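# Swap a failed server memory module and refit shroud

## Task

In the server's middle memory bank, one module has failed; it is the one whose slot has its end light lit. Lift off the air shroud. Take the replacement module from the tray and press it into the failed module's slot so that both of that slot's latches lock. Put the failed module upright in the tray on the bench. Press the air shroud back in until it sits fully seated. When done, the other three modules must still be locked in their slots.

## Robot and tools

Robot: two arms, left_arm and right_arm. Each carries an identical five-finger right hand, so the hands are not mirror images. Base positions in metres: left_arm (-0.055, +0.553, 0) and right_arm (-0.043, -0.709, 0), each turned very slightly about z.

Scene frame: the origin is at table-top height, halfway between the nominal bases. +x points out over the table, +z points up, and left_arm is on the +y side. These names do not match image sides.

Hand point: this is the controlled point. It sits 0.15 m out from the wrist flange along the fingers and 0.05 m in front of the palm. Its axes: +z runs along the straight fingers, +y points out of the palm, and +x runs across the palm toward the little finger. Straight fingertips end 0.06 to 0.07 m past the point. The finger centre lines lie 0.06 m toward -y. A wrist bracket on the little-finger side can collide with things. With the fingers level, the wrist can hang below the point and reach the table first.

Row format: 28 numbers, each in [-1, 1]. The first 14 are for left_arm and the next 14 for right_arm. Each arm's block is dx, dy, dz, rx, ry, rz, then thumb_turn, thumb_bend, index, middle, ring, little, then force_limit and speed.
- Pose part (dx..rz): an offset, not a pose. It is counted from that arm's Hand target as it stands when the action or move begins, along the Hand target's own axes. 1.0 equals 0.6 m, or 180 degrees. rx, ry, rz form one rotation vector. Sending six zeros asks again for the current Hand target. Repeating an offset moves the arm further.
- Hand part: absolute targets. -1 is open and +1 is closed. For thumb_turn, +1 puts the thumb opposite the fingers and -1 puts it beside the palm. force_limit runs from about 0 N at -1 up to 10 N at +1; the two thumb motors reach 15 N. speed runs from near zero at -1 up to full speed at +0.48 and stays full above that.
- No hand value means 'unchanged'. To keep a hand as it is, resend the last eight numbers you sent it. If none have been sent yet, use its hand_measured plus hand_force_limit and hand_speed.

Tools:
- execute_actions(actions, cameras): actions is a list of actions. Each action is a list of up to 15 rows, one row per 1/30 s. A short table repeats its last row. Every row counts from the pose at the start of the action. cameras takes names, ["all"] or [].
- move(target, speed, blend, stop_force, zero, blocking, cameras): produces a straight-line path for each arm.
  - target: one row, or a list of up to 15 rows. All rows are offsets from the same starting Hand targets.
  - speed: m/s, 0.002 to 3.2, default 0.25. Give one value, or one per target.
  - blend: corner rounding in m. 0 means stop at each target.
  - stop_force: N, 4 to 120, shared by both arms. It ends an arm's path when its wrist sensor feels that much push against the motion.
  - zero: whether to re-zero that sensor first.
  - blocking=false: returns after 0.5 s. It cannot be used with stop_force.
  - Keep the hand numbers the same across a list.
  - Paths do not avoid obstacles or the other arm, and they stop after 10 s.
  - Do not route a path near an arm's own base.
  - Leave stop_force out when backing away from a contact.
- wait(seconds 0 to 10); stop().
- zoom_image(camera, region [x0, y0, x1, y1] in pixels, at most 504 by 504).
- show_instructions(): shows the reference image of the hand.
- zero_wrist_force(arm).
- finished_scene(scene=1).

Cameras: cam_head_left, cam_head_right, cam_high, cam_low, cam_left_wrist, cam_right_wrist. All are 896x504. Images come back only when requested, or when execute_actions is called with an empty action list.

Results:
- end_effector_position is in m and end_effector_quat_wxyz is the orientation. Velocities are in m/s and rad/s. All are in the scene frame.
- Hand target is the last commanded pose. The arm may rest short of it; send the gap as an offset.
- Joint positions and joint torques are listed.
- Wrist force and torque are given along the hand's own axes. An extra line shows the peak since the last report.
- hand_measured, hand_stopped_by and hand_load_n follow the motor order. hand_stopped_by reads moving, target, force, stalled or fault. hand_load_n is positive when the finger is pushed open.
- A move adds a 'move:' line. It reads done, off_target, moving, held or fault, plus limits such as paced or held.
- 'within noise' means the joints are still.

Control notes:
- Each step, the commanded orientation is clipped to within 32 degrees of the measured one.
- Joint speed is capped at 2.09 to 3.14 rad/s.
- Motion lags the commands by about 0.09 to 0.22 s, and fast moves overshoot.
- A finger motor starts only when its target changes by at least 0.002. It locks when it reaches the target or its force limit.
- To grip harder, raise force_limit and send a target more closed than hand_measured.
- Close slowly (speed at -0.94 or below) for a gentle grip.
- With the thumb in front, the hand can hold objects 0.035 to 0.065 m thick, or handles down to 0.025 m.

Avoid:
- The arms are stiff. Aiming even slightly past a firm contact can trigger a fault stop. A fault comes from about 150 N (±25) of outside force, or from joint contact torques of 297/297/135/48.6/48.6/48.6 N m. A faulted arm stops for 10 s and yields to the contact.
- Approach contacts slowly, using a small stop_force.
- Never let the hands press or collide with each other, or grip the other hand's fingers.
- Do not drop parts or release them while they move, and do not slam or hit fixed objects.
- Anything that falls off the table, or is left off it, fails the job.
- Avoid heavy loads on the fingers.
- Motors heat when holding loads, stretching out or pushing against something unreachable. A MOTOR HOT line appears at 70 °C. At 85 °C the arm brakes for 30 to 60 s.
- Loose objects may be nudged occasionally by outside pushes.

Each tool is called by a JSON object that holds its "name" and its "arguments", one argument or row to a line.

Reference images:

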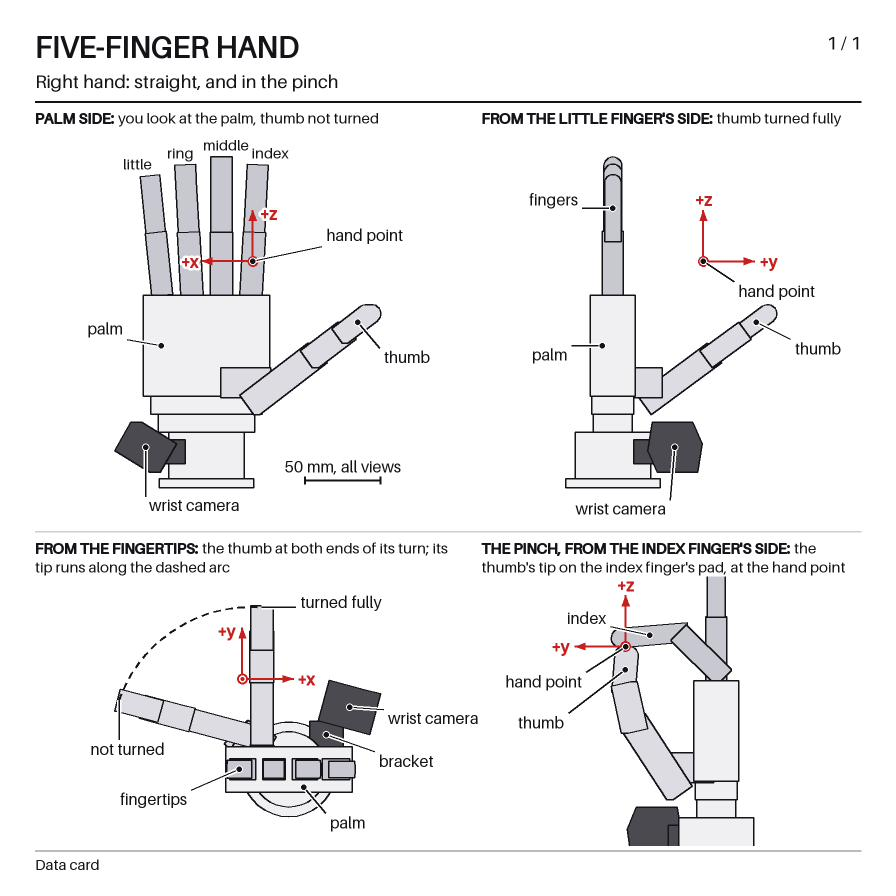

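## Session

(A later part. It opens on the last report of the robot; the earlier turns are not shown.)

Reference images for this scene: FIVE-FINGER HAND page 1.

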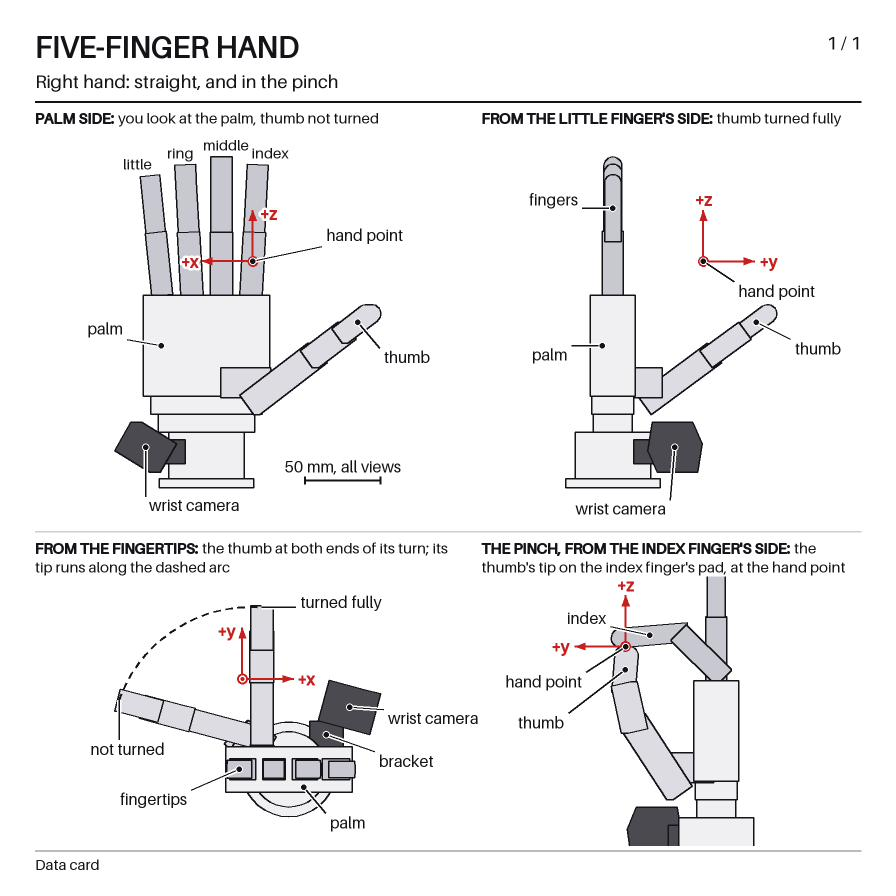

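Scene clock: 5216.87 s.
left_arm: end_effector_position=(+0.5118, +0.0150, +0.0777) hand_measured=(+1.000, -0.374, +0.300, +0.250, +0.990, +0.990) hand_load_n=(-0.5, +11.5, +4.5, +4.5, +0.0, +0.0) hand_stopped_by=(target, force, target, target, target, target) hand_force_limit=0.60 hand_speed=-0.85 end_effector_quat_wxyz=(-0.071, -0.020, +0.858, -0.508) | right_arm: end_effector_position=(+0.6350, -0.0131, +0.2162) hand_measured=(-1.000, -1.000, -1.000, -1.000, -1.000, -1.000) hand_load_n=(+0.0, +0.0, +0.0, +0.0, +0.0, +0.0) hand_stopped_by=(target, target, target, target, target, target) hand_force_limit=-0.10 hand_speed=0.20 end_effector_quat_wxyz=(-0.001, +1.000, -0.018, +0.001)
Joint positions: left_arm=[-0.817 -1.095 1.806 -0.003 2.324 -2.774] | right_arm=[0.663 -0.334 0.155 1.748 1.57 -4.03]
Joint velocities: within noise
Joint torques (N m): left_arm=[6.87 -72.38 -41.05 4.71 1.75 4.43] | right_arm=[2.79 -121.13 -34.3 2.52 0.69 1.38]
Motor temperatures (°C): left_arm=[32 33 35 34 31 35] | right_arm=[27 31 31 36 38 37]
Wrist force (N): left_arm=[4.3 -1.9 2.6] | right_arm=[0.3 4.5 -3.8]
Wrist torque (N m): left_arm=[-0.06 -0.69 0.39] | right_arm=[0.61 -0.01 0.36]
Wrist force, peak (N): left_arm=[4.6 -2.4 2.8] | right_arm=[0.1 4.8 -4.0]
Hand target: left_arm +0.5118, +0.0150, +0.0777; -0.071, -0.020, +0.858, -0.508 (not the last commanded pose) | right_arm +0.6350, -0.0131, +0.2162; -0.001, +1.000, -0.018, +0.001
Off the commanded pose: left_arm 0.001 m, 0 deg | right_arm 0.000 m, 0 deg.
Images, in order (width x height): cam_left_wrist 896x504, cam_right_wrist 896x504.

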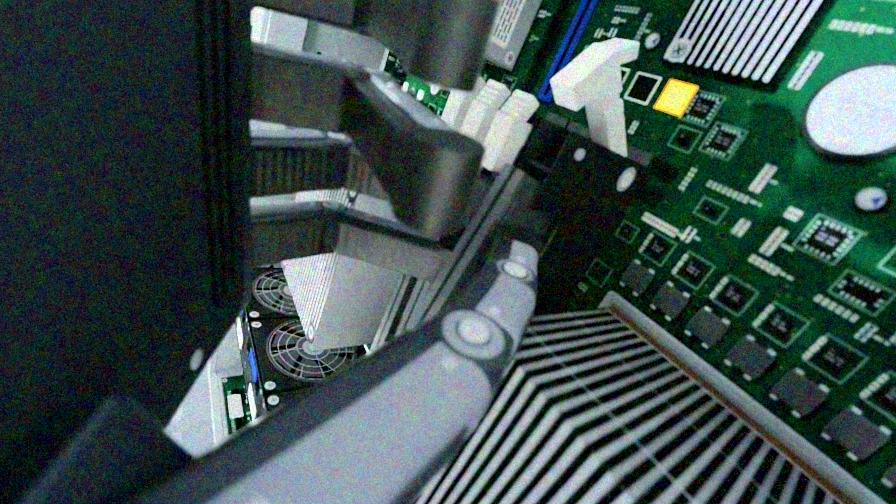

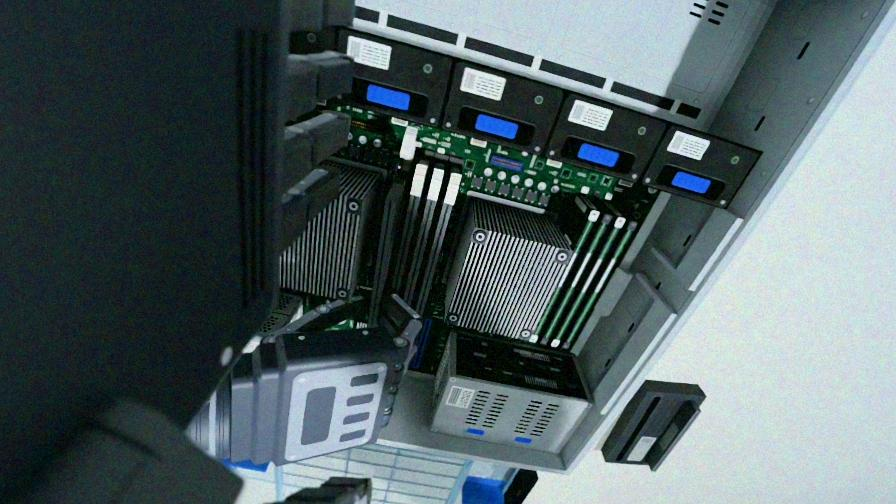

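{"name": "move", "arguments": {
  "target": [-0.0001,-0.0006,-0.0003,0,0,0,1,-0.44,0.3,0.25,0.99,0.99,0.6,-0.93,0,0,0,0,0,0,-1,-1,-1,-1,-1,-1,-0.1,0.2],
  "speed": 0.01,
  "cameras": ["cam_right_wrist", "cam_left_wrist"]
}}

{"name": "zoom_image", "arguments": {
  "camera": "cam_right_wrist",
  "region": [360, 150, 430, 220]
}}

{"name": "zoom_image", "arguments": {
  "camera": "cam_left_wrist",
  "region": [440, 80, 660, 300]
}}

Scene clock: 5224.80 s.
left_arm: end_effector_position=(+0.5119, +0.0150, +0.0781) hand_measured=(+1.000, -0.440, +0.300, +0.250, +0.990, +0.990) hand_load_n=(-1.0, +0.0, +2.5, +1.0, +0.0, +0.0) hand_stopped_by=(target, target, target, target, target, target) hand_force_limit=0.60 hand_speed=-0.93 end_effector_quat_wxyz=(-0.071, -0.020, +0.858, -0.508) | right_arm: end_effector_position=(+0.6350, -0.0131, +0.2162) hand_measured=(-1.000, -1.000, -1.000, -1.000, -1.000, -1.000) hand_load_n=(+0.0, +0.0, +0.0, +0.0, +0.0, +0.0) hand_stopped_by=(target, target, target, target, target, target) hand_force_limit=-0.10 hand_speed=0.20 end_effector_quat_wxyz=(-0.001, +1.000, -0.018, +0.001)
Joint positions: left_arm=[-0.817 -1.095 1.806 -0.002 2.324 -2.773] | right_arm=[0.663 -0.334 0.155 1.748 1.57 -4.03]
Joint torques (N m): left_arm=[6.65 -76.47 -42.54 3.78 2.02 4.28] | right_arm=[3.47 -120.24 -34.37 2.53 0.71 1.84]
Wrist force (N): left_arm=[5.1 2.9 9.5] | right_arm=[0.3 4.4 -3.7]
Wrist torque (N m): left_arm=[0.02 -0.77 0.34] | right_arm=[0.60 -0.01 0.35]
Wrist force, peak (N): left_arm=[5.1 2.9 9.5] | right_arm=[0.1 4.7 -4.1]
Hand target: left_arm +0.5119, +0.0150, +0.0781; -0.071, -0.020, +0.858, -0.508 | right_arm +0.6350, -0.0131, +0.2162; -0.001, +1.000, -0.018, +0.001
Off the commanded pose: left_arm 0.000 m, 0 deg | right_arm 0.000 m, 0 deg.
move: done
Images, in order (width x height): cam_left_wrist 896x504, cam_right_wrist 896x504.

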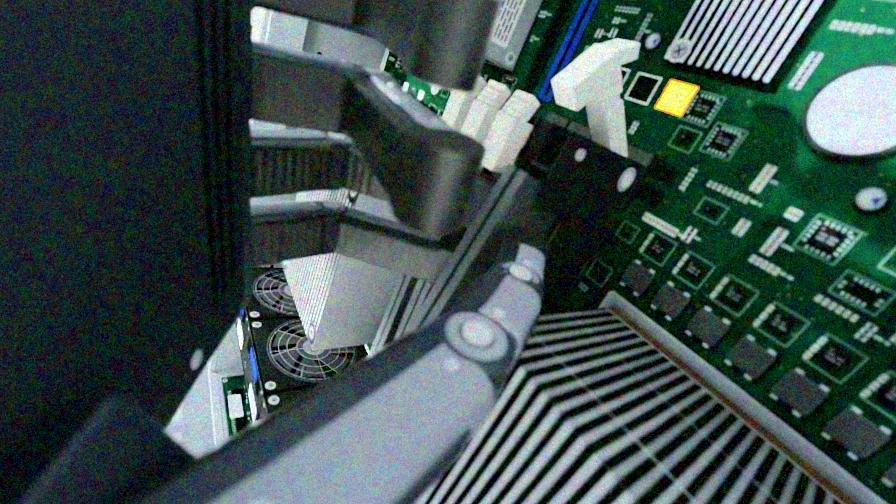

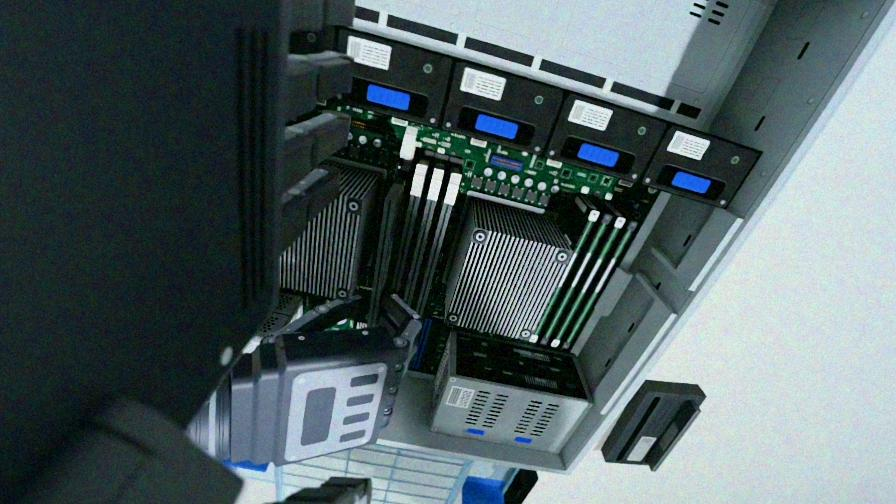

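Scaled by 7.200 from the camera's 896x504 image, which has a finer 1280x720 frame.

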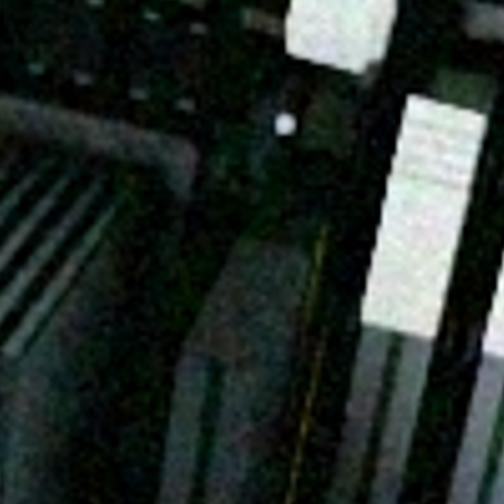

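Scaled by 2.291 from the camera's 896x504 image, which has a finer 1280x720 frame.

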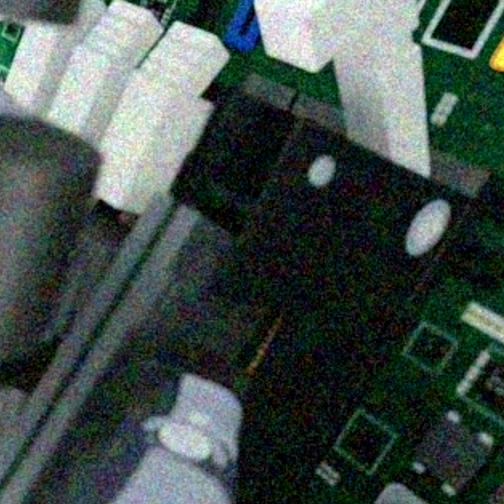

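{"name": "move", "arguments": {
  "target": [-0.00009,-0.00121,0.00219,0,0,0,1,-0.55,0.3,0.25,0.99,0.99,0.6,-0.8,0,0,0,0,0,0,-1,-1,-1,-1,-1,-1,-0.1,0.2],
  "speed": 0.01,
  "cameras": ["cam_right_wrist", "cam_left_wrist"]
}}

{"name": "zoom_image", "arguments": {
  "camera": "cam_right_wrist",
  "region": [360, 150, 430, 220]
}}

{"name": "zoom_image", "arguments": {
  "camera": "cam_left_wrist",
  "region": [440, 80, 660, 300]
}}

Scene clock: 5237.33 s.
left_arm: end_effector_position=(+0.5119, +0.0135, +0.0781) hand_measured=(+1.000, -0.550, +0.300, +0.250, +0.990, +0.990) hand_load_n=(-1.0, +0.5, +0.0, +0.0, +0.0, +0.0) hand_stopped_by=(target, target, target, target, target, target) hand_force_limit=0.60 hand_speed=-0.80 end_effector_quat_wxyz=(-0.071, -0.020, +0.858, -0.508) | right_arm: end_effector_position=(+0.6350, -0.0131, +0.2162) hand_measured=(-1.000, -1.000, -1.000, -1.000, -1.000, -1.000) hand_load_n=(+0.0, +0.0, +0.0, +0.0, +0.0, +0.0) hand_stopped_by=(target, target, target, target, target, target) hand_force_limit=-0.10 hand_speed=0.20 end_effector_quat_wxyz=(-0.001, +1.000, -0.018, +0.001)
Joint positions: left_arm=[-0.819 -1.094 1.804 -0.002 2.323 -2.775] | right_arm=[0.663 -0.334 0.155 1.748 1.57 -4.03]
Joint torques (N m): left_arm=[-7.9 -54.85 -43.31 -0.89 -0.16 -2.32] | right_arm=[5.14 -121.81 -33.88 2.57 0.66 1.84]
Wrist force (N): left_arm=[4.7 4.1 5.6] | right_arm=[-0.2 4.4 -3.6]
Wrist torque (N m): left_arm=[-0.04 -0.68 0.32] | right_arm=[0.59 0.05 0.33]
Wrist force, peak (N): left_arm=[5.3 2.7 10.0] | right_arm=[0.2 4.7 -4.1]
Hand target: left_arm +0.5119, +0.0135, +0.0781; -0.071, -0.020, +0.858, -0.508 | right_arm +0.6350, -0.0131, +0.2162; -0.001, +1.000, -0.018, +0.001
Off the commanded pose: left_arm 0.000 m, 0 deg | right_arm 0.000 m, 0 deg.
move: done
Images, in order (width x height): cam_left_wrist 896x504, cam_right_wrist 896x504.

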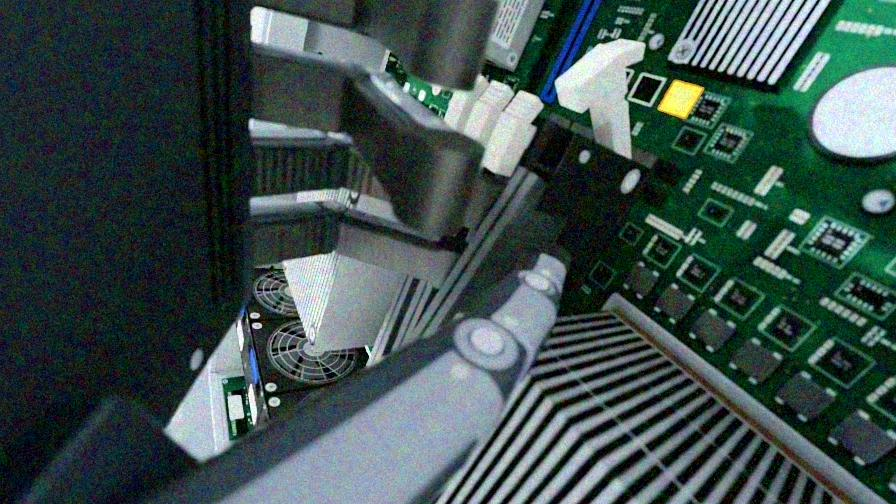

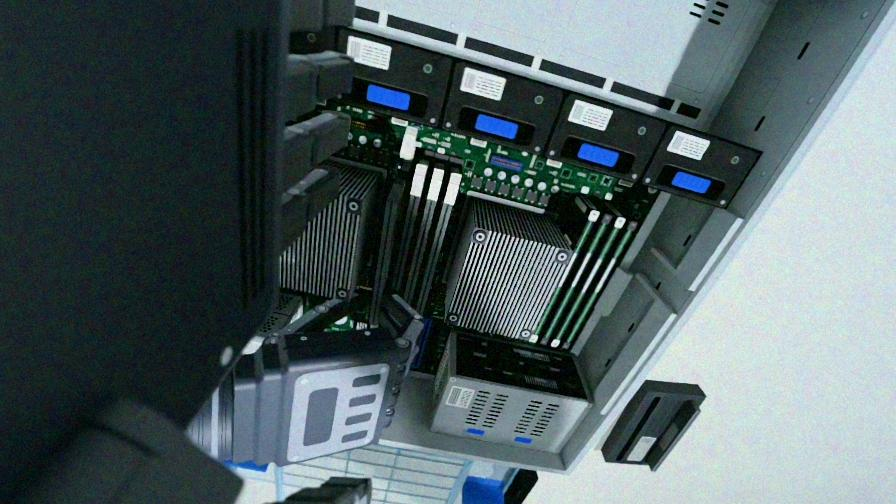

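Scaled by 7.200 from the camera's 896x504 image, which has a finer 1280x720 frame.

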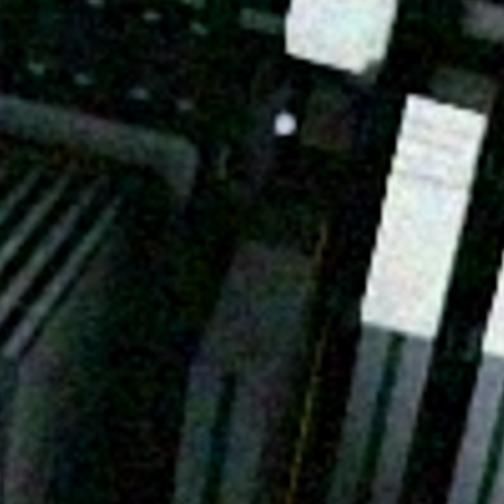

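Scaled by 2.291 from the camera's 896x504 image, which has a finer 1280x720 frame.

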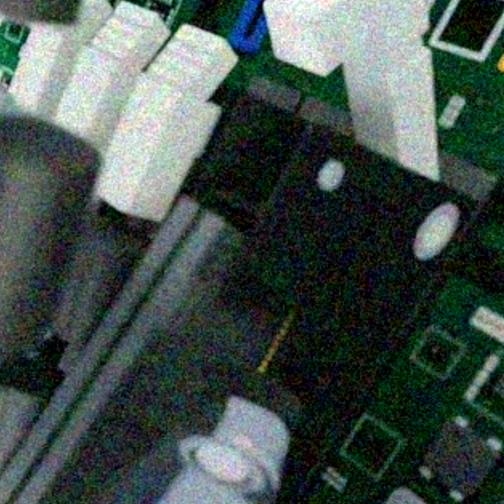

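{"name": "zoom_image", "arguments": {
  "camera": "cam_right_wrist",
  "region": [370, 130, 440, 200]
}}

Scaled by 7.200 from the camera's 896x504 image, which has a finer 1280x720 frame.

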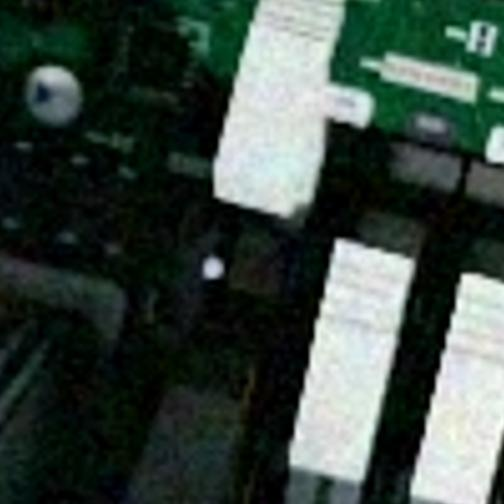

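{"name": "move", "arguments": {
  "target": [0.00036,-0.00217,-0.00118,0,0,0,1,-0.55,0.3,0.99,0.99,0.99,-0.5,-0.5,0,0,0,0,0,0,-1,-1,-1,-1,-1,-1,-0.1,0.2],
  "speed": 0.01,
  "cameras": ["cam_left_wrist"]
}}

{"name": "zoom_image", "arguments": {
  "camera": "cam_left_wrist",
  "region": [380, 80, 660, 360]
}}

Scene clock: 5357.73 s.
left_arm: end_effector_position=(+0.5119, +0.0135, +0.0796) hand_measured=(+1.000, -0.550, +0.300, +0.286, +0.990, +0.990) hand_load_n=(+0.0, +0.0, +0.0, +10.0, +0.0, +0.0) hand_stopped_by=(target, target, target, force, target, target) hand_force_limit=-0.50 hand_speed=-0.50 end_effector_quat_wxyz=(-0.071, -0.020, +0.858, -0.508) | right_arm: end_effector_position=(+0.6350, -0.0131, +0.2162) hand_measured=(-1.000, -1.000, -1.000, -1.000, -1.000, -1.000) hand_load_n=(+0.0, +0.0, +0.0, +0.0, +0.0, +0.0) hand_stopped_by=(target, target, target, target, target, target) hand_force_limit=-0.10 hand_speed=0.20 end_effector_quat_wxyz=(-0.001, +1.000, -0.018, +0.001)
Joint positions: left_arm=[-0.819 -1.096 1.803 0 2.323 -2.775] | right_arm=[0.663 -0.334 0.155 1.748 1.57 -4.03]
Joint torques (N m): left_arm=[1.59 -74.9 -42.81 4.83 1.37 2.99] | right_arm=[5.96 -121.31 -34.29 2.36 0.72 1.86]
Wrist force (N): left_arm=[3.9 2.8 14.4] | right_arm=[0.0 4.5 -3.7]
Wrist torque (N m): left_arm=[0.06 -0.88 0.36] | right_arm=[0.62 0.03 0.34]
Wrist force, peak (N): left_arm=[4.5 2.5 16.6] | right_arm=[-0.1 4.9 -3.8]
Hand target: left_arm +0.5119, +0.0135, +0.0796; -0.071, -0.020, +0.858, -0.508 | right_arm +0.6350, -0.0131, +0.2162; -0.001, +1.000, -0.018, +0.001
Off the commanded pose: left_arm 0.000 m, 0 deg | right_arm 0.000 m, 0 deg.
move: done
Images, in order (width x height): cam_left_wrist 896x504.

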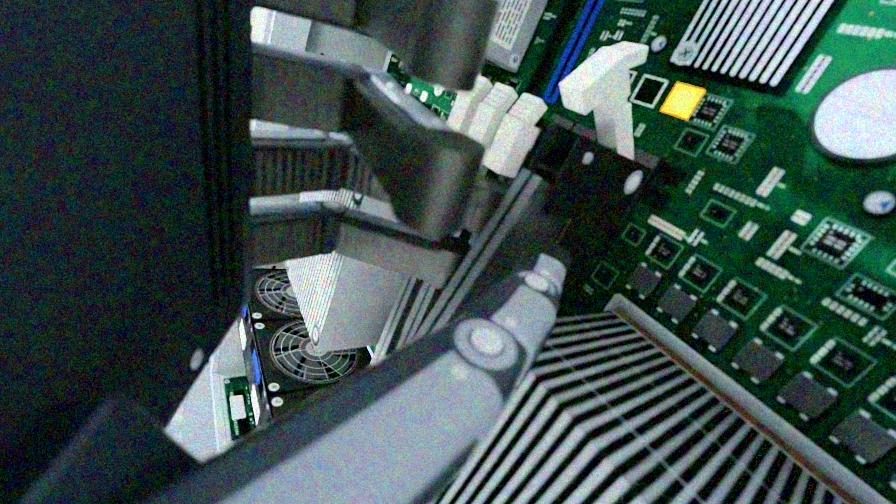

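Scaled by 1.800 from the camera's 896x504 image, which has a finer 1280x720 frame.

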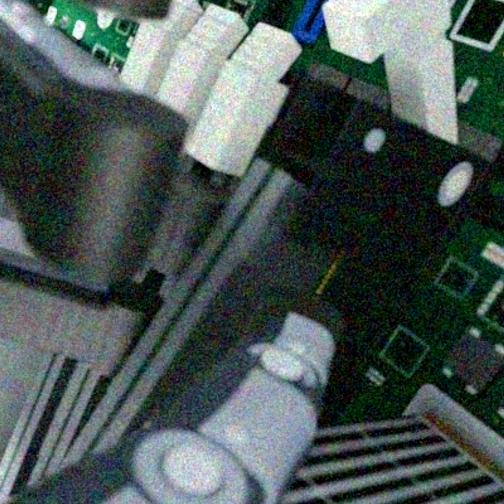

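{"name": "move", "arguments": {
  "target": [0,0,0,0,0,0,1,-0.55,0.3,0.24,0.99,0.99,-0.5,-0.7,0,0,0,0,0,0,-1,-1,-1,-1,-1,-1,-0.1,0.2],
  "speed": 0.01,
  "cameras": ["cam_left_wrist", "cam_right_wrist"]
}}

{"name": "zoom_image", "arguments": {
  "camera": "cam_left_wrist",
  "region": [440, 130, 600, 290]
}}

{"name": "zoom_image", "arguments": {
  "camera": "cam_right_wrist",
  "region": [350, 170, 450, 340]
}}

Scene clock: 5364.80 s.
left_arm: end_effector_position=(+0.5119, +0.0135, +0.0796) hand_measured=(+1.000, -0.550, +0.300, +0.240, +0.990, +0.990) hand_load_n=(+0.0, +0.0, +0.0, +0.0, +0.5, +0.0) hand_stopped_by=(target, target, target, target, target, target) hand_force_limit=-0.50 hand_speed=-0.70 end_effector_quat_wxyz=(-0.071, -0.020, +0.858, -0.508) | right_arm: end_effector_position=(+0.6350, -0.0131, +0.2162) hand_measured=(-1.000, -1.000, -1.000, -1.000, -1.000, -1.000) hand_load_n=(+0.0, +0.0, +0.0, +0.0, +0.0, +0.0) hand_stopped_by=(target, target, target, target, target, target) hand_force_limit=-0.10 hand_speed=0.20 end_effector_quat_wxyz=(-0.001, +1.000, -0.018, +0.001)
Joint positions: left_arm=[-0.819 -1.096 1.803 0 2.323 -2.775] | right_arm=[0.663 -0.334 0.155 1.748 1.57 -4.03]
Joint torques (N m): left_arm=[-4.86 -58.83 -39.58 2.15 -0.38 0.78] | right_arm=[5.46 -121 -34.22 2.56 0.69 1.8]
Wrist force (N): left_arm=[4.5 3.8 6.1] | right_arm=[0.0 4.3 -3.9]
Wrist torque (N m): left_arm=[-0.05 -0.76 0.39] | right_arm=[0.59 0.04 0.33]
Wrist force, peak (N): left_arm=[4.2 2.9 14.6] | right_arm=[0.4 4.8 -4.0]
Hand target: left_arm +0.5119, +0.0135, +0.0796; -0.071, -0.020, +0.858, -0.508 | right_arm +0.6350, -0.0131, +0.2162; -0.001, +1.000, -0.018, +0.001
Off the commanded pose: left_arm 0.000 m, 0 deg | right_arm 0.000 m, 0 deg.
move: done
Images, in order (width x height): cam_left_wrist 896x504, cam_right_wrist 896x504.

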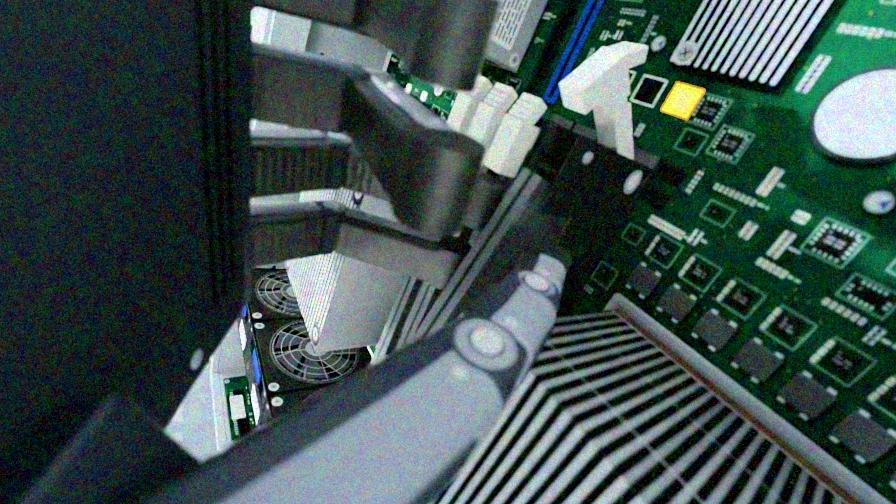

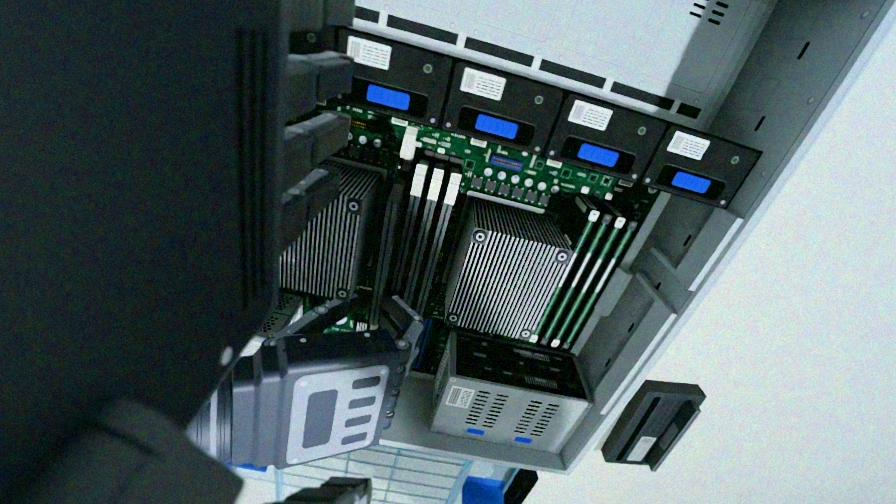

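Scaled by 3.150 from the camera's 896x504 image, which has a finer 1280x720 frame.

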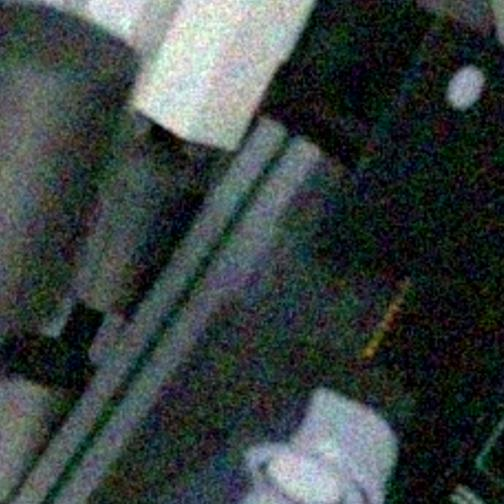

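Scaled by 2.965 from the camera's 896x504 image, which has a finer 1280x720 frame.

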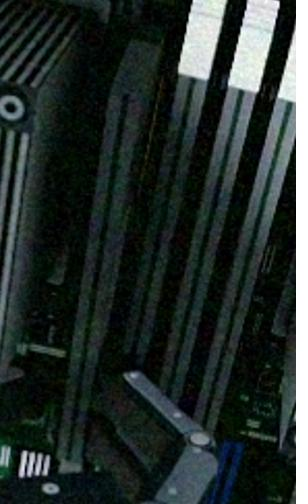

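{"name": "move", "arguments": {
  "target": [0.00191,-0.01158,-0.00631,0,0,0,1,-0.55,0.3,0.24,0.99,0.99,-0.5,-0.7,0,0,0,0,0,0,-1,-1,-1,-1,-1,-1,-0.1,0.2],
  "speed": 0.02
}}

{"name": "move", "arguments": {
  "target": [0,0,0,0,0,0,1,-0.55,0.3,0.99,0.99,0.99,-0.5,-0.3,0,0,0,0,0,0,-1,-1,-1,-1,-1,-1,-0.1,0.2],
  "speed": 0.02,
  "cameras": ["cam_left_wrist", "cam_right_wrist"]
}}

{"name": "zoom_image", "arguments": {
  "camera": "cam_left_wrist",
  "region": [440, 130, 600, 290]
}}

Scene clock: 5385.97 s.
left_arm: end_effector_position=(+0.5119, +0.0135, +0.0877) hand_measured=(+1.000, -0.550, +0.300, +0.240, +0.990, +0.990) hand_load_n=(+0.0, +0.0, +0.0, +0.0, +0.0, +0.0) hand_stopped_by=(target, target, target, target, target, target) hand_force_limit=-0.50 hand_speed=-0.70 end_effector_quat_wxyz=(-0.071, -0.020, +0.858, -0.508) | right_arm: end_effector_position=(+0.6350, -0.0131, +0.2162) hand_measured=(-1.000, -1.000, -1.000, -1.000, -1.000, -1.000) hand_load_n=(+0.0, +0.0, +0.0, +0.0, +0.0, +0.0) hand_stopped_by=(target, target, target, target, target, target) hand_force_limit=-0.10 hand_speed=0.20 end_effector_quat_wxyz=(-0.001, +1.000, -0.018, +0.001)
Joint positions: left_arm=[-0.819 -1.105 1.799 0.013 2.323 -2.775] | right_arm=[0.663 -0.334 0.155 1.748 1.57 -4.03]
Joint torques (N m): left_arm=[-8.73 -56.59 -38.24 0.56 -0.71 -2.89] | right_arm=[5.63 -120.79 -34.19 2.61 0.78 1.82]
Wrist force (N): left_arm=[4.1 4.3 5.9] | right_arm=[-0.1 4.4 -4.0]
Wrist torque (N m): left_arm=[0.04 -0.71 0.40] | right_arm=[0.61 0.04 0.33]
Wrist force, peak (N): left_arm=[4.8 4.2 6.0] | right_arm=[0.1 4.6 -4.2]
Hand target: left_arm +0.5119, +0.0135, +0.0876; -0.071, -0.020, +0.858, -0.508 | right_arm +0.6350, -0.0131, +0.2162; -0.001, +1.000, -0.018, +0.001
Off the commanded pose: left_arm 0.000 m, 0 deg | right_arm 0.000 m, 0 deg.
move: done

Scene clock: 5386.53 s.
left_arm: end_effector_position=(+0.5119, +0.0135, +0.0876) hand_measured=(+1.000, -0.550, +0.300, +0.812, +0.990, +0.990) hand_load_n=(+0.0, +1.5, +0.0, +1.0, +0.0, +0.5) hand_stopped_by=(target, target, target, force, target, target) hand_force_limit=-0.50 hand_speed=-0.30 end_effector_quat_wxyz=(-0.071, -0.020, +0.858, -0.508) | right_arm: end_effector_position=(+0.6350, -0.0131, +0.2162) hand_measured=(-1.000, -1.000, -1.000, -1.000, -1.000, -1.000) hand_load_n=(+0.0, +0.0, +0.0, +0.0, +0.5, +0.0) hand_stopped_by=(target, target, target, target, target, target) hand_force_limit=-0.10 hand_speed=0.20 end_effector_quat_wxyz=(-0.001, +1.000, -0.018, +0.001)
Joint positions: left_arm=[-0.819 -1.105 1.799 0.013 2.323 -2.775] | right_arm=[0.663 -0.334 0.155 1.748 1.57 -4.03]
Joint torques (N m): left_arm=[-10 -56.76 -23.75 -0.81 -0.58 -2.89] | right_arm=[6.4 -121.22 -33.99 2.56 0.62 1.88]
Wrist force (N): left_arm=[4.2 3.9 6.1] | right_arm=[0.0 4.4 -3.9]
Wrist torque (N m): left_arm=[-0.02 -0.73 0.39] | right_arm=[0.62 0.03 0.35]
Wrist force, peak (N): left_arm=[4.5 4.4 5.7] | right_arm=[0.1 4.5 -3.9]
Hand target: left_arm +0.5119, +0.0135, +0.0876; -0.071, -0.020, +0.858, -0.508 | right_arm +0.6350, -0.0131, +0.2162; -0.001, +1.000, -0.018, +0.001
Off the commanded pose: left_arm 0.000 m, 0 deg | right_arm 0.000 m, 0 deg.
move: done
Images, in order (width x height): cam_left_wrist 896x504, cam_right_wrist 896x504.

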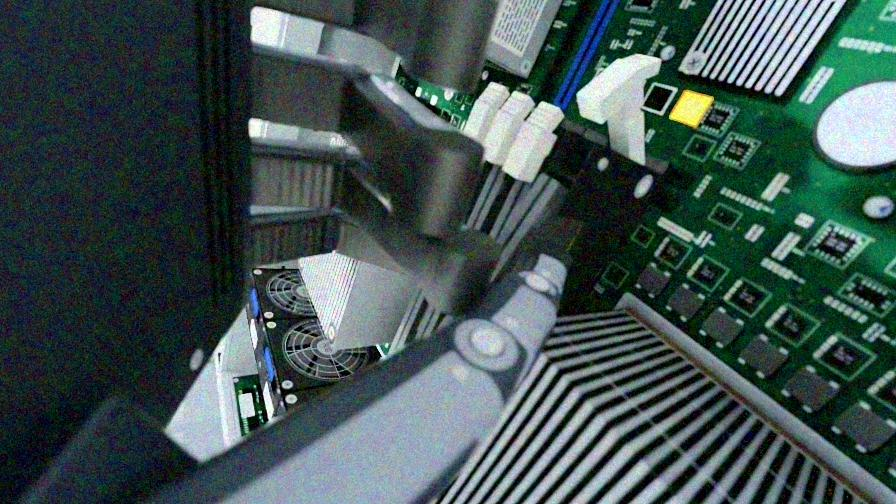

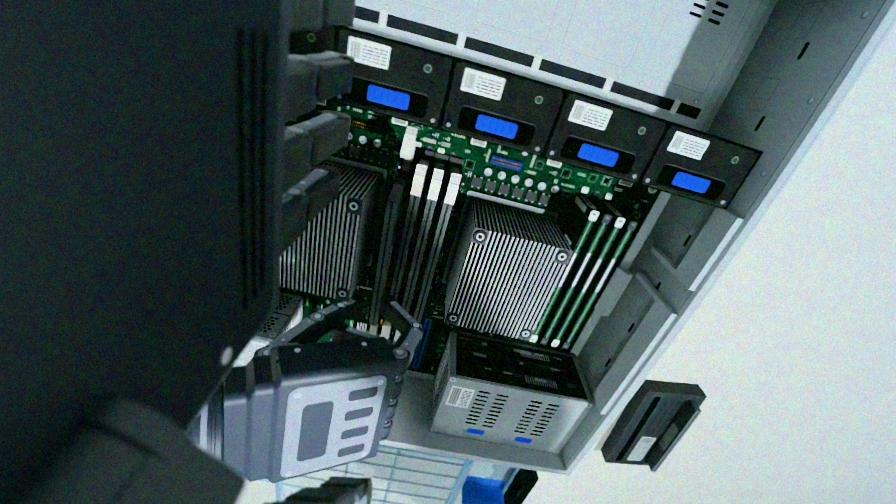

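Scaled by 3.150 from the camera's 896x504 image, which has a finer 1280x720 frame.

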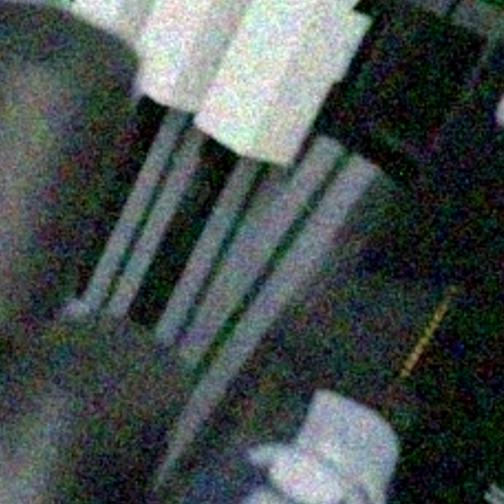

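{"name": "move", "arguments": {
  "target": [0,0,0,0,0,0,1,-0.55,0.3,0.68,0.99,0.99,-0.5,-0.5,0,0,0,0,0,0,-1,-1,-1,-1,-1,-1,-0.1,0.2],
  "speed": 0.02
}}

{"name": "move", "arguments": {
  "target": [-0.00286,0.01792,0.00881,0,0,0,1,-0.55,0.3,0.68,0.99,0.99,-0.5,-0.5,0,0,0,0,0,0,-1,-1,-1,-1,-1,-1,-0.1,0.2],
  "speed": 0.008,
  "stop_force": 4
}}

Scene clock: 5437.73 s.
left_arm: end_effector_position=(+0.5119, +0.0135, +0.0876) hand_measured=(+1.000, -0.550, +0.300, +0.680, +0.990, +0.990) hand_load_n=(+0.0, +0.0, +0.0, +0.0, +0.0, +0.0) hand_stopped_by=(target, target, target, target, target, target) hand_force_limit=-0.50 hand_speed=-0.50 end_effector_quat_wxyz=(-0.071, -0.020, +0.858, -0.508) | right_arm: end_effector_position=(+0.6350, -0.0131, +0.2162) hand_measured=(-1.000, -1.000, -1.000, -1.000, -1.000, -1.000) hand_load_n=(+0.0, +0.0, +0.0, +0.0, +0.0, +0.0) hand_stopped_by=(target, target, target, target, target, target) hand_force_limit=-0.10 hand_speed=0.20 end_effector_quat_wxyz=(-0.001, +1.000, -0.018, +0.001)
Joint positions: left_arm=[-0.819 -1.105 1.799 0.013 2.323 -2.775] | right_arm=[0.663 -0.334 0.155 1.748 1.57 -4.03]
Joint torques (N m): left_arm=[-7.9 -55.9 -21.32 -0.98 1.04 -3.11] | right_arm=[6.6 -121.42 -34.06 2.62 0.81 1.86]
Wrist force (N): left_arm=[4.1 3.7 5.6] | right_arm=[-0.3 4.5 -4.0]
Wrist torque (N m): left_arm=[-0.03 -0.70 0.38] | right_arm=[0.63 0.08 0.33]
Wrist force, peak (N): left_arm=[4.4 4.1 6.3] | right_arm=[0.0 4.8 -4.0]
Hand target: left_arm +0.5119, +0.0135, +0.0876; -0.071, -0.020, +0.858, -0.508 | right_arm +0.6350, -0.0131, +0.2162; -0.001, +1.000, -0.018, +0.001
Off the commanded pose: left_arm 0.000 m, 0 deg | right_arm 0.000 m, 0 deg.
move: done

Scene clock: 5439.83 s.
left_arm: end_effector_position=(+0.5119, +0.0141, +0.0754) hand_measured=(+1.000, -0.550, +0.300, +0.680, +0.990, +0.990) hand_load_n=(-3.5, -0.5, +0.0, +0.0, +0.0, +0.0) hand_stopped_by=(target, target, target, target, target, target) hand_force_limit=-0.50 hand_speed=-0.50 end_effector_quat_wxyz=(-0.071, -0.020, +0.858, -0.508) | right_arm: end_effector_position=(+0.6350, -0.0131, +0.2162) hand_measured=(-1.000, -1.000, -1.000, -1.000, -1.000, -1.000) hand_load_n=(+0.0, +0.0, +0.0, +0.0, +0.0, +0.0) hand_stopped_by=(target, target, target, target, target, target) hand_force_limit=-0.10 hand_speed=0.20 end_effector_quat_wxyz=(-0.001, +1.000, -0.018, +0.001)
Joint positions: left_arm=[-0.818 -1.092 1.806 -0.006 2.323 -2.774] | right_arm=[0.663 -0.334 0.155 1.748 1.57 -4.03]
Joint torques (N m): left_arm=[10.42 -71 -29.88 1.78 2.1 4.53] | right_arm=[6.58 -120.61 -34.52 2.63 0.91 1.84]
Wrist force (N): left_arm=[7.6 2.5 5.3] | right_arm=[0.0 4.5 -3.6]
Wrist torque (N m): left_arm=[-0.10 -0.85 0.20] | right_arm=[0.60 0.03 0.34]
Wrist force, peak (N): left_arm=[7.5 3.2 5.8] | right_arm=[0.5 4.8 -3.8]
Hand target: left_arm +0.5119, +0.0140, +0.0755; -0.071, -0.020, +0.858, -0.508 | right_arm +0.6350, -0.0131, +0.2162; -0.001, +1.000, -0.018, +0.001
Off the commanded pose: left_arm 0.000 m, 0 deg | right_arm 0.000 m, 0 deg.
move: done

{"name": "move", "arguments": {
  "target": [0.00198,0.00022,0.0002,0,0,0,1,-0.55,0.3,0.68,0.99,0.99,-0.5,-0.5,0,0,0,0,0,0,-1,-1,-1,-1,-1,-1,-0.1,0.2],
  "speed": 0.01
}}

{"name": "move", "arguments": {
  "target": [0,0,0,0,0,0,1,0.0,0.3,0.68,0.99,0.99,-0.4,-0.93,0,0,0,0,0,0,-1,-1,-1,-1,-1,-1,-0.1,0.2],
  "speed": 0.01
}}

Scene clock: 5444.53 s.
left_arm: end_effector_position=(+0.5107, +0.0140, +0.0755) hand_measured=(+1.000, -0.550, +0.300, +0.680, +0.990, +0.990) hand_load_n=(+0.0, +0.0, +0.0, +0.0, +0.0, +0.0) hand_stopped_by=(target, target, target, target, target, target) hand_force_limit=-0.50 hand_speed=-0.50 end_effector_quat_wxyz=(-0.071, -0.020, +0.858, -0.508) | right_arm: end_effector_position=(+0.6350, -0.0131, +0.2162) hand_measured=(-1.000, -1.000, -1.000, -1.000, -1.000, -1.000) hand_load_n=(+0.0, -0.5, +0.0, +0.0, +0.0, +0.0) hand_stopped_by=(target, target, target, target, target, target) hand_force_limit=-0.10 hand_speed=0.20 end_effector_quat_wxyz=(-0.001, +1.000, -0.018, +0.001)
Joint positions: left_arm=[-0.819 -1.093 1.808 -0.008 2.322 -2.776] | right_arm=[0.663 -0.334 0.155 1.748 1.57 -4.03]
Joint torques (N m): left_arm=[-8.43 -70.09 -22.29 -0.23 -0.95 -3.02] | right_arm=[5.67 -120.88 -34.5 2.77 0.72 1.72]
Wrist force (N): left_arm=[3.6 3.8 5.4] | right_arm=[-0.1 4.3 -3.8]
Wrist torque (N m): left_arm=[0.00 -0.64 0.35] | right_arm=[0.60 0.05 0.33]
Wrist force, peak (N): left_arm=[7.8 4.4 6.8] | right_arm=[0.0 4.5 -4.1]
Hand target: left_arm +0.5107, +0.0140, +0.0755; -0.071, -0.020, +0.858, -0.508 | right_arm +0.6350, -0.0131, +0.2162; -0.001, +1.000, -0.018, +0.001
Off the commanded pose: left_arm 0.000 m, 0 deg | right_arm 0.000 m, 0 deg.
move: done

Scene clock: 5445.23 s.
left_arm: end_effector_position=(+0.5107, +0.0140, +0.0755) hand_measured=(+1.000, -0.504, +0.300, +0.680, +0.990, +0.990) hand_load_n=(+0.5, +4.5, +0.0, +0.0, +0.0, +0.0) hand_stopped_by=(target, force, target, target, target, target) hand_force_limit=-0.40 hand_speed=-0.93 end_effector_quat_wxyz=(-0.071, -0.020, +0.858, -0.508) | right_arm: end_effector_position=(+0.6350, -0.0131, +0.2162) hand_measured=(-1.000, -1.000, -1.000, -1.000, -1.000, -1.000) hand_load_n=(+0.0, +0.0, +0.0, +0.0, +0.0, +0.0) hand_stopped_by=(target, target, target, target, target, target) hand_force_limit=-0.10 hand_speed=0.20 end_effector_quat_wxyz=(-0.001, +1.000, -0.018, +0.001)
Joint positions: left_arm=[-0.819 -1.093 1.808 -0.008 2.322 -2.776] | right_arm=[0.663 -0.334 0.155 1.748 1.57 -4.03]
Joint torques (N m): left_arm=[-5.95 -62.71 -30.42 2.35 1.07 -1.53] | right_arm=[5.8 -122.37 -34.27 2.55 0.68 1.87]
Wrist force (N): left_arm=[4.4 3.9 6.1] | right_arm=[0.0 4.5 -3.3]
Wrist torque (N m): left_arm=[-0.02 -0.78 0.40] | right_arm=[0.58 0.02 0.35]
Wrist force, peak (N): left_arm=[4.4 3.9 6.1] | right_arm=[0.3 4.9 -3.7]
Hand target: left_arm +0.5107, +0.0140, +0.0755; -0.071, -0.020, +0.858, -0.508 | right_arm +0.6350, -0.0131, +0.2162; -0.001, +1.000, -0.018, +0.001
Off the commanded pose: left_arm 0.000 m, 0 deg | right_arm 0.000 m, 0 deg.
move: done

{"name": "move", "arguments": {
  "target": [0.00009,0.00121,-0.00219,0,0,0,1,0.0,0.3,0.68,0.99,0.99,-0.4,-0.93,0,0,0,0,0,0,-1,-1,-1,-1,-1,-1,-0.1,0.2],
  "speed": 0.006,
  "cameras": ["cam_left_wrist"]
}}

{"name": "zoom_image", "arguments": {
  "camera": "cam_left_wrist",
  "region": [400, 130, 600, 330]
}}

Scene clock: 5452.70 s.
left_arm: end_effector_position=(+0.5107, +0.0155, +0.0755) hand_measured=(+1.000, -0.504, +0.300, +0.680, +0.990, +0.990) hand_load_n=(+1.0, +4.5, +6.0, +0.5, +0.5, +0.0) hand_stopped_by=(target, force, target, target, target, target) hand_force_limit=-0.40 hand_speed=-0.93 end_effector_quat_wxyz=(-0.071, -0.020, +0.858, -0.508) | right_arm: end_effector_position=(+0.6350, -0.0131, +0.2162) hand_measured=(-1.000, -1.000, -1.000, -1.000, -1.000, -1.000) hand_load_n=(+0.0, +0.0, +0.0, +0.0, +0.0, +0.0) hand_stopped_by=(target, target, target, target, target, target) hand_force_limit=-0.10 hand_speed=0.20 end_effector_quat_wxyz=(-0.001, +1.000, -0.018, +0.001)
Joint positions: left_arm=[-0.818 -1.094 1.81 -0.008 2.324 -2.774] | right_arm=[0.663 -0.334 0.155 1.748 1.57 -4.03]
Joint torques (N m): left_arm=[7.84 -69.18 -13.78 4.82 1.67 3.67] | right_arm=[5.74 -122.14 -34.15 2.61 0.71 1.87]
Wrist force (N): left_arm=[2.8 -3.2 11.1] | right_arm=[0.3 4.2 -3.8]
Wrist torque (N m): left_arm=[-0.03 -0.61 0.21] | right_arm=[0.58 -0.01 0.35]
Wrist force, peak (N): left_arm=[2.4 -2.9 11.4] | right_arm=[0.1 4.4 -4.4]
Hand target: left_arm +0.5107, +0.0155, +0.0755; -0.071, -0.020, +0.858, -0.508 | right_arm +0.6350, -0.0131, +0.2162; -0.001, +1.000, -0.018, +0.001
Off the commanded pose: left_arm 0.000 m, 0 deg | right_arm 0.000 m, 0 deg.
move: done
Images, in order (width x height): cam_left_wrist 896x504.

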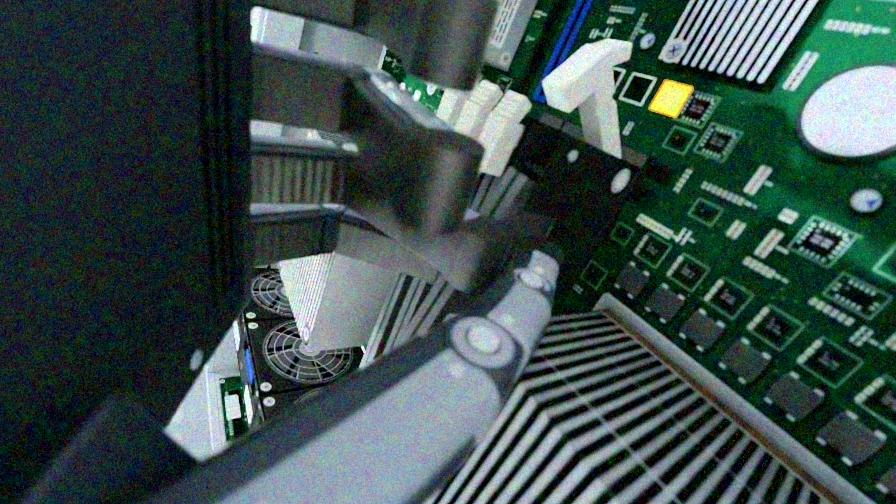

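Scaled by 2.520 from the camera's 896x504 image, which has a finer 1280x720 frame.

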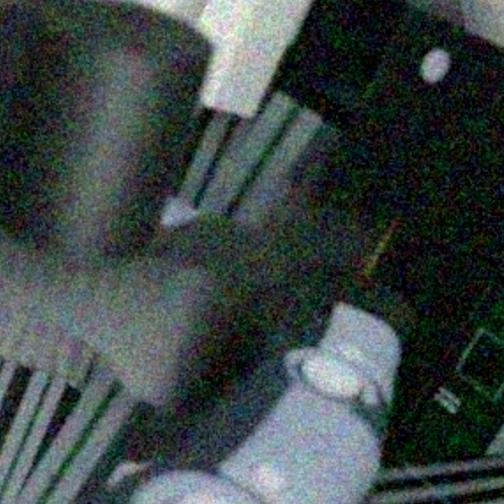

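{"name": "move", "arguments": {
  "target": [-0.00005,-0.00064,0.00117,0,0,0,1,0.1,0.3,0.68,0.99,0.99,-0.1,-0.93,0,0,0,0,0,0,-1,-1,-1,-1,-1,-1,-0.1,0.2],
  "speed": 0.006
}}

Scene clock: 5457.87 s.
left_arm: end_effector_position=(+0.5107, +0.0148, +0.0754) hand_measured=(+1.000, -0.492, +0.300, +0.680, +0.990, +0.990) hand_load_n=(+1.5, +7.0, +2.0, +0.5, +0.0, +0.0) hand_stopped_by=(target, force, target, target, target, target) hand_force_limit=-0.10 hand_speed=-0.93 end_effector_quat_wxyz=(-0.071, -0.020, +0.858, -0.508) | right_arm: end_effector_position=(+0.6350, -0.0131, +0.2162) hand_measured=(-1.000, -1.000, -1.000, -1.000, -1.000, -1.000) hand_load_n=(+0.0, -0.5, +0.0, +0.0, +0.0, +0.0) hand_stopped_by=(target, target, target, target, target, target) hand_force_limit=-0.10 hand_speed=0.20 end_effector_quat_wxyz=(-0.001, +1.000, -0.018, +0.001)
Joint positions: left_arm=[-0.819 -1.094 1.809 -0.008 2.323 -2.775] | right_arm=[0.663 -0.334 0.155 1.748 1.57 -4.03]
Joint torques (N m): left_arm=[-8.46 -58.26 -44.56 0.59 -1.39 -2.43] | right_arm=[5.86 -121.4 -33.9 2.36 0.6 1.83]
Wrist force (N): left_arm=[3.8 2.3 7.4] | right_arm=[0.1 4.5 -4.0]
Wrist torque (N m): left_arm=[-0.04 -0.71 0.38] | right_arm=[0.64 0.02 0.35]
Wrist force, peak (N): left_arm=[3.4 -3.6 11.5] | right_arm=[0.3 5.0 -3.9]
Hand target: left_arm +0.5107, +0.0147, +0.0755; -0.071, -0.020, +0.858, -0.508 | right_arm +0.6350, -0.0131, +0.2162; -0.001, +1.000, -0.018, +0.001
Off the commanded pose: left_arm 0.000 m, 0 deg | right_arm 0.000 m, 0 deg.
move: done

{"name": "move", "arguments": {
  "target": [0.00072,-0.00434,-0.00237,0,0,0,1,0.1,0.3,0.68,0.99,0.99,-0.1,-0.93,0,0,0,0,0,0,-1,-1,-1,-1,-1,-1,-0.1,0.2],
  "speed": 0.004,
  "stop_force": 8,
  "cameras": ["cam_left_wrist"]
}}

{"name": "zoom_image", "arguments": {
  "camera": "cam_left_wrist",
  "region": [400, 130, 600, 330]
}}

Scene clock: 5464.27 s.
left_arm: end_effector_position=(+0.5107, +0.0147, +0.0785) hand_measured=(+1.000, -0.492, +0.300, +0.680, +0.990, +0.990) hand_load_n=(+1.5, +7.0, +1.0, +0.5, +0.0, +0.0) hand_stopped_by=(target, force, target, target, target, target) hand_force_limit=-0.10 hand_speed=-0.93 end_effector_quat_wxyz=(-0.071, -0.020, +0.858, -0.508) | right_arm: end_effector_position=(+0.6350, -0.0131, +0.2162) hand_measured=(-1.000, -1.000, -1.000, -1.000, -1.000, -1.000) hand_load_n=(+0.0, +0.0, +0.0, +0.5, +0.0, +0.0) hand_stopped_by=(target, target, target, target, target, target) hand_force_limit=-0.10 hand_speed=0.20 end_effector_quat_wxyz=(-0.001, +1.000, -0.018, +0.001)
Joint positions: left_arm=[-0.819 -1.097 1.808 -0.003 2.323 -2.775] | right_arm=[0.663 -0.334 0.155 1.748 1.57 -4.03]
Joint torques (N m): left_arm=[-0.72 -60.09 -41.31 1.3 1.29 2.52] | right_arm=[6.43 -121.7 -34.96 2.51 0.64 1.96]
Wrist force (N): left_arm=[3.5 4.1 6.8] | right_arm=[0.5 4.8 -4.1]
Wrist torque (N m): left_arm=[0.02 -0.63 0.36] | right_arm=[0.68 -0.04 0.38]
Wrist force, peak (N): left_arm=[4.1 3.2 8.2] | right_arm=[0.6 4.9 -4.0]
Hand target: left_arm +0.5107, +0.0147, +0.0785; -0.071, -0.020, +0.858, -0.508 | right_arm +0.6350, -0.0131, +0.2162; -0.001, +1.000, -0.018, +0.001
Off the commanded pose: left_arm 0.000 m, 0 deg | right_arm 0.000 m, 0 deg.
move: done
Images, in order (width x height): cam_left_wrist 896x504.

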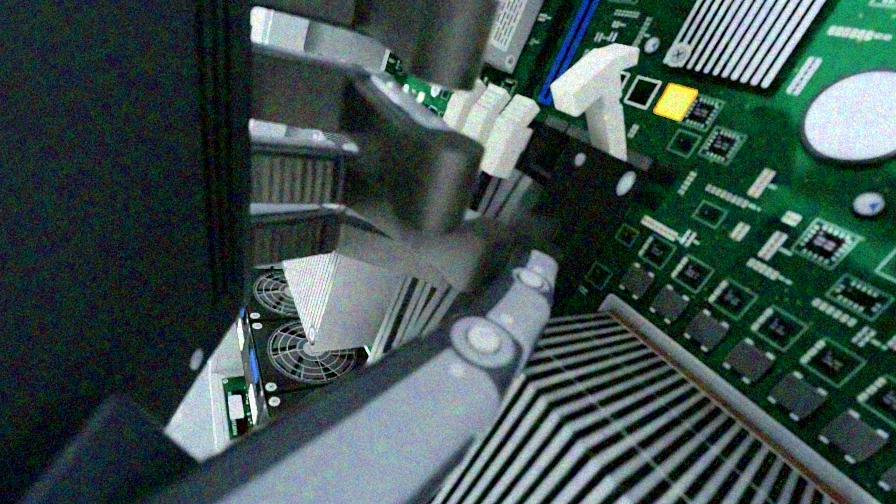

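Scaled by 2.520 from the camera's 896x504 image, which has a finer 1280x720 frame.

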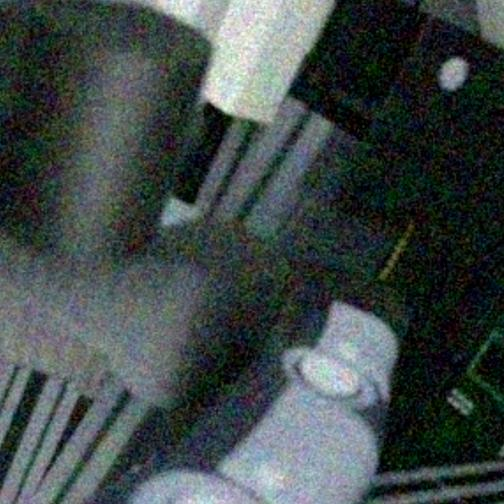

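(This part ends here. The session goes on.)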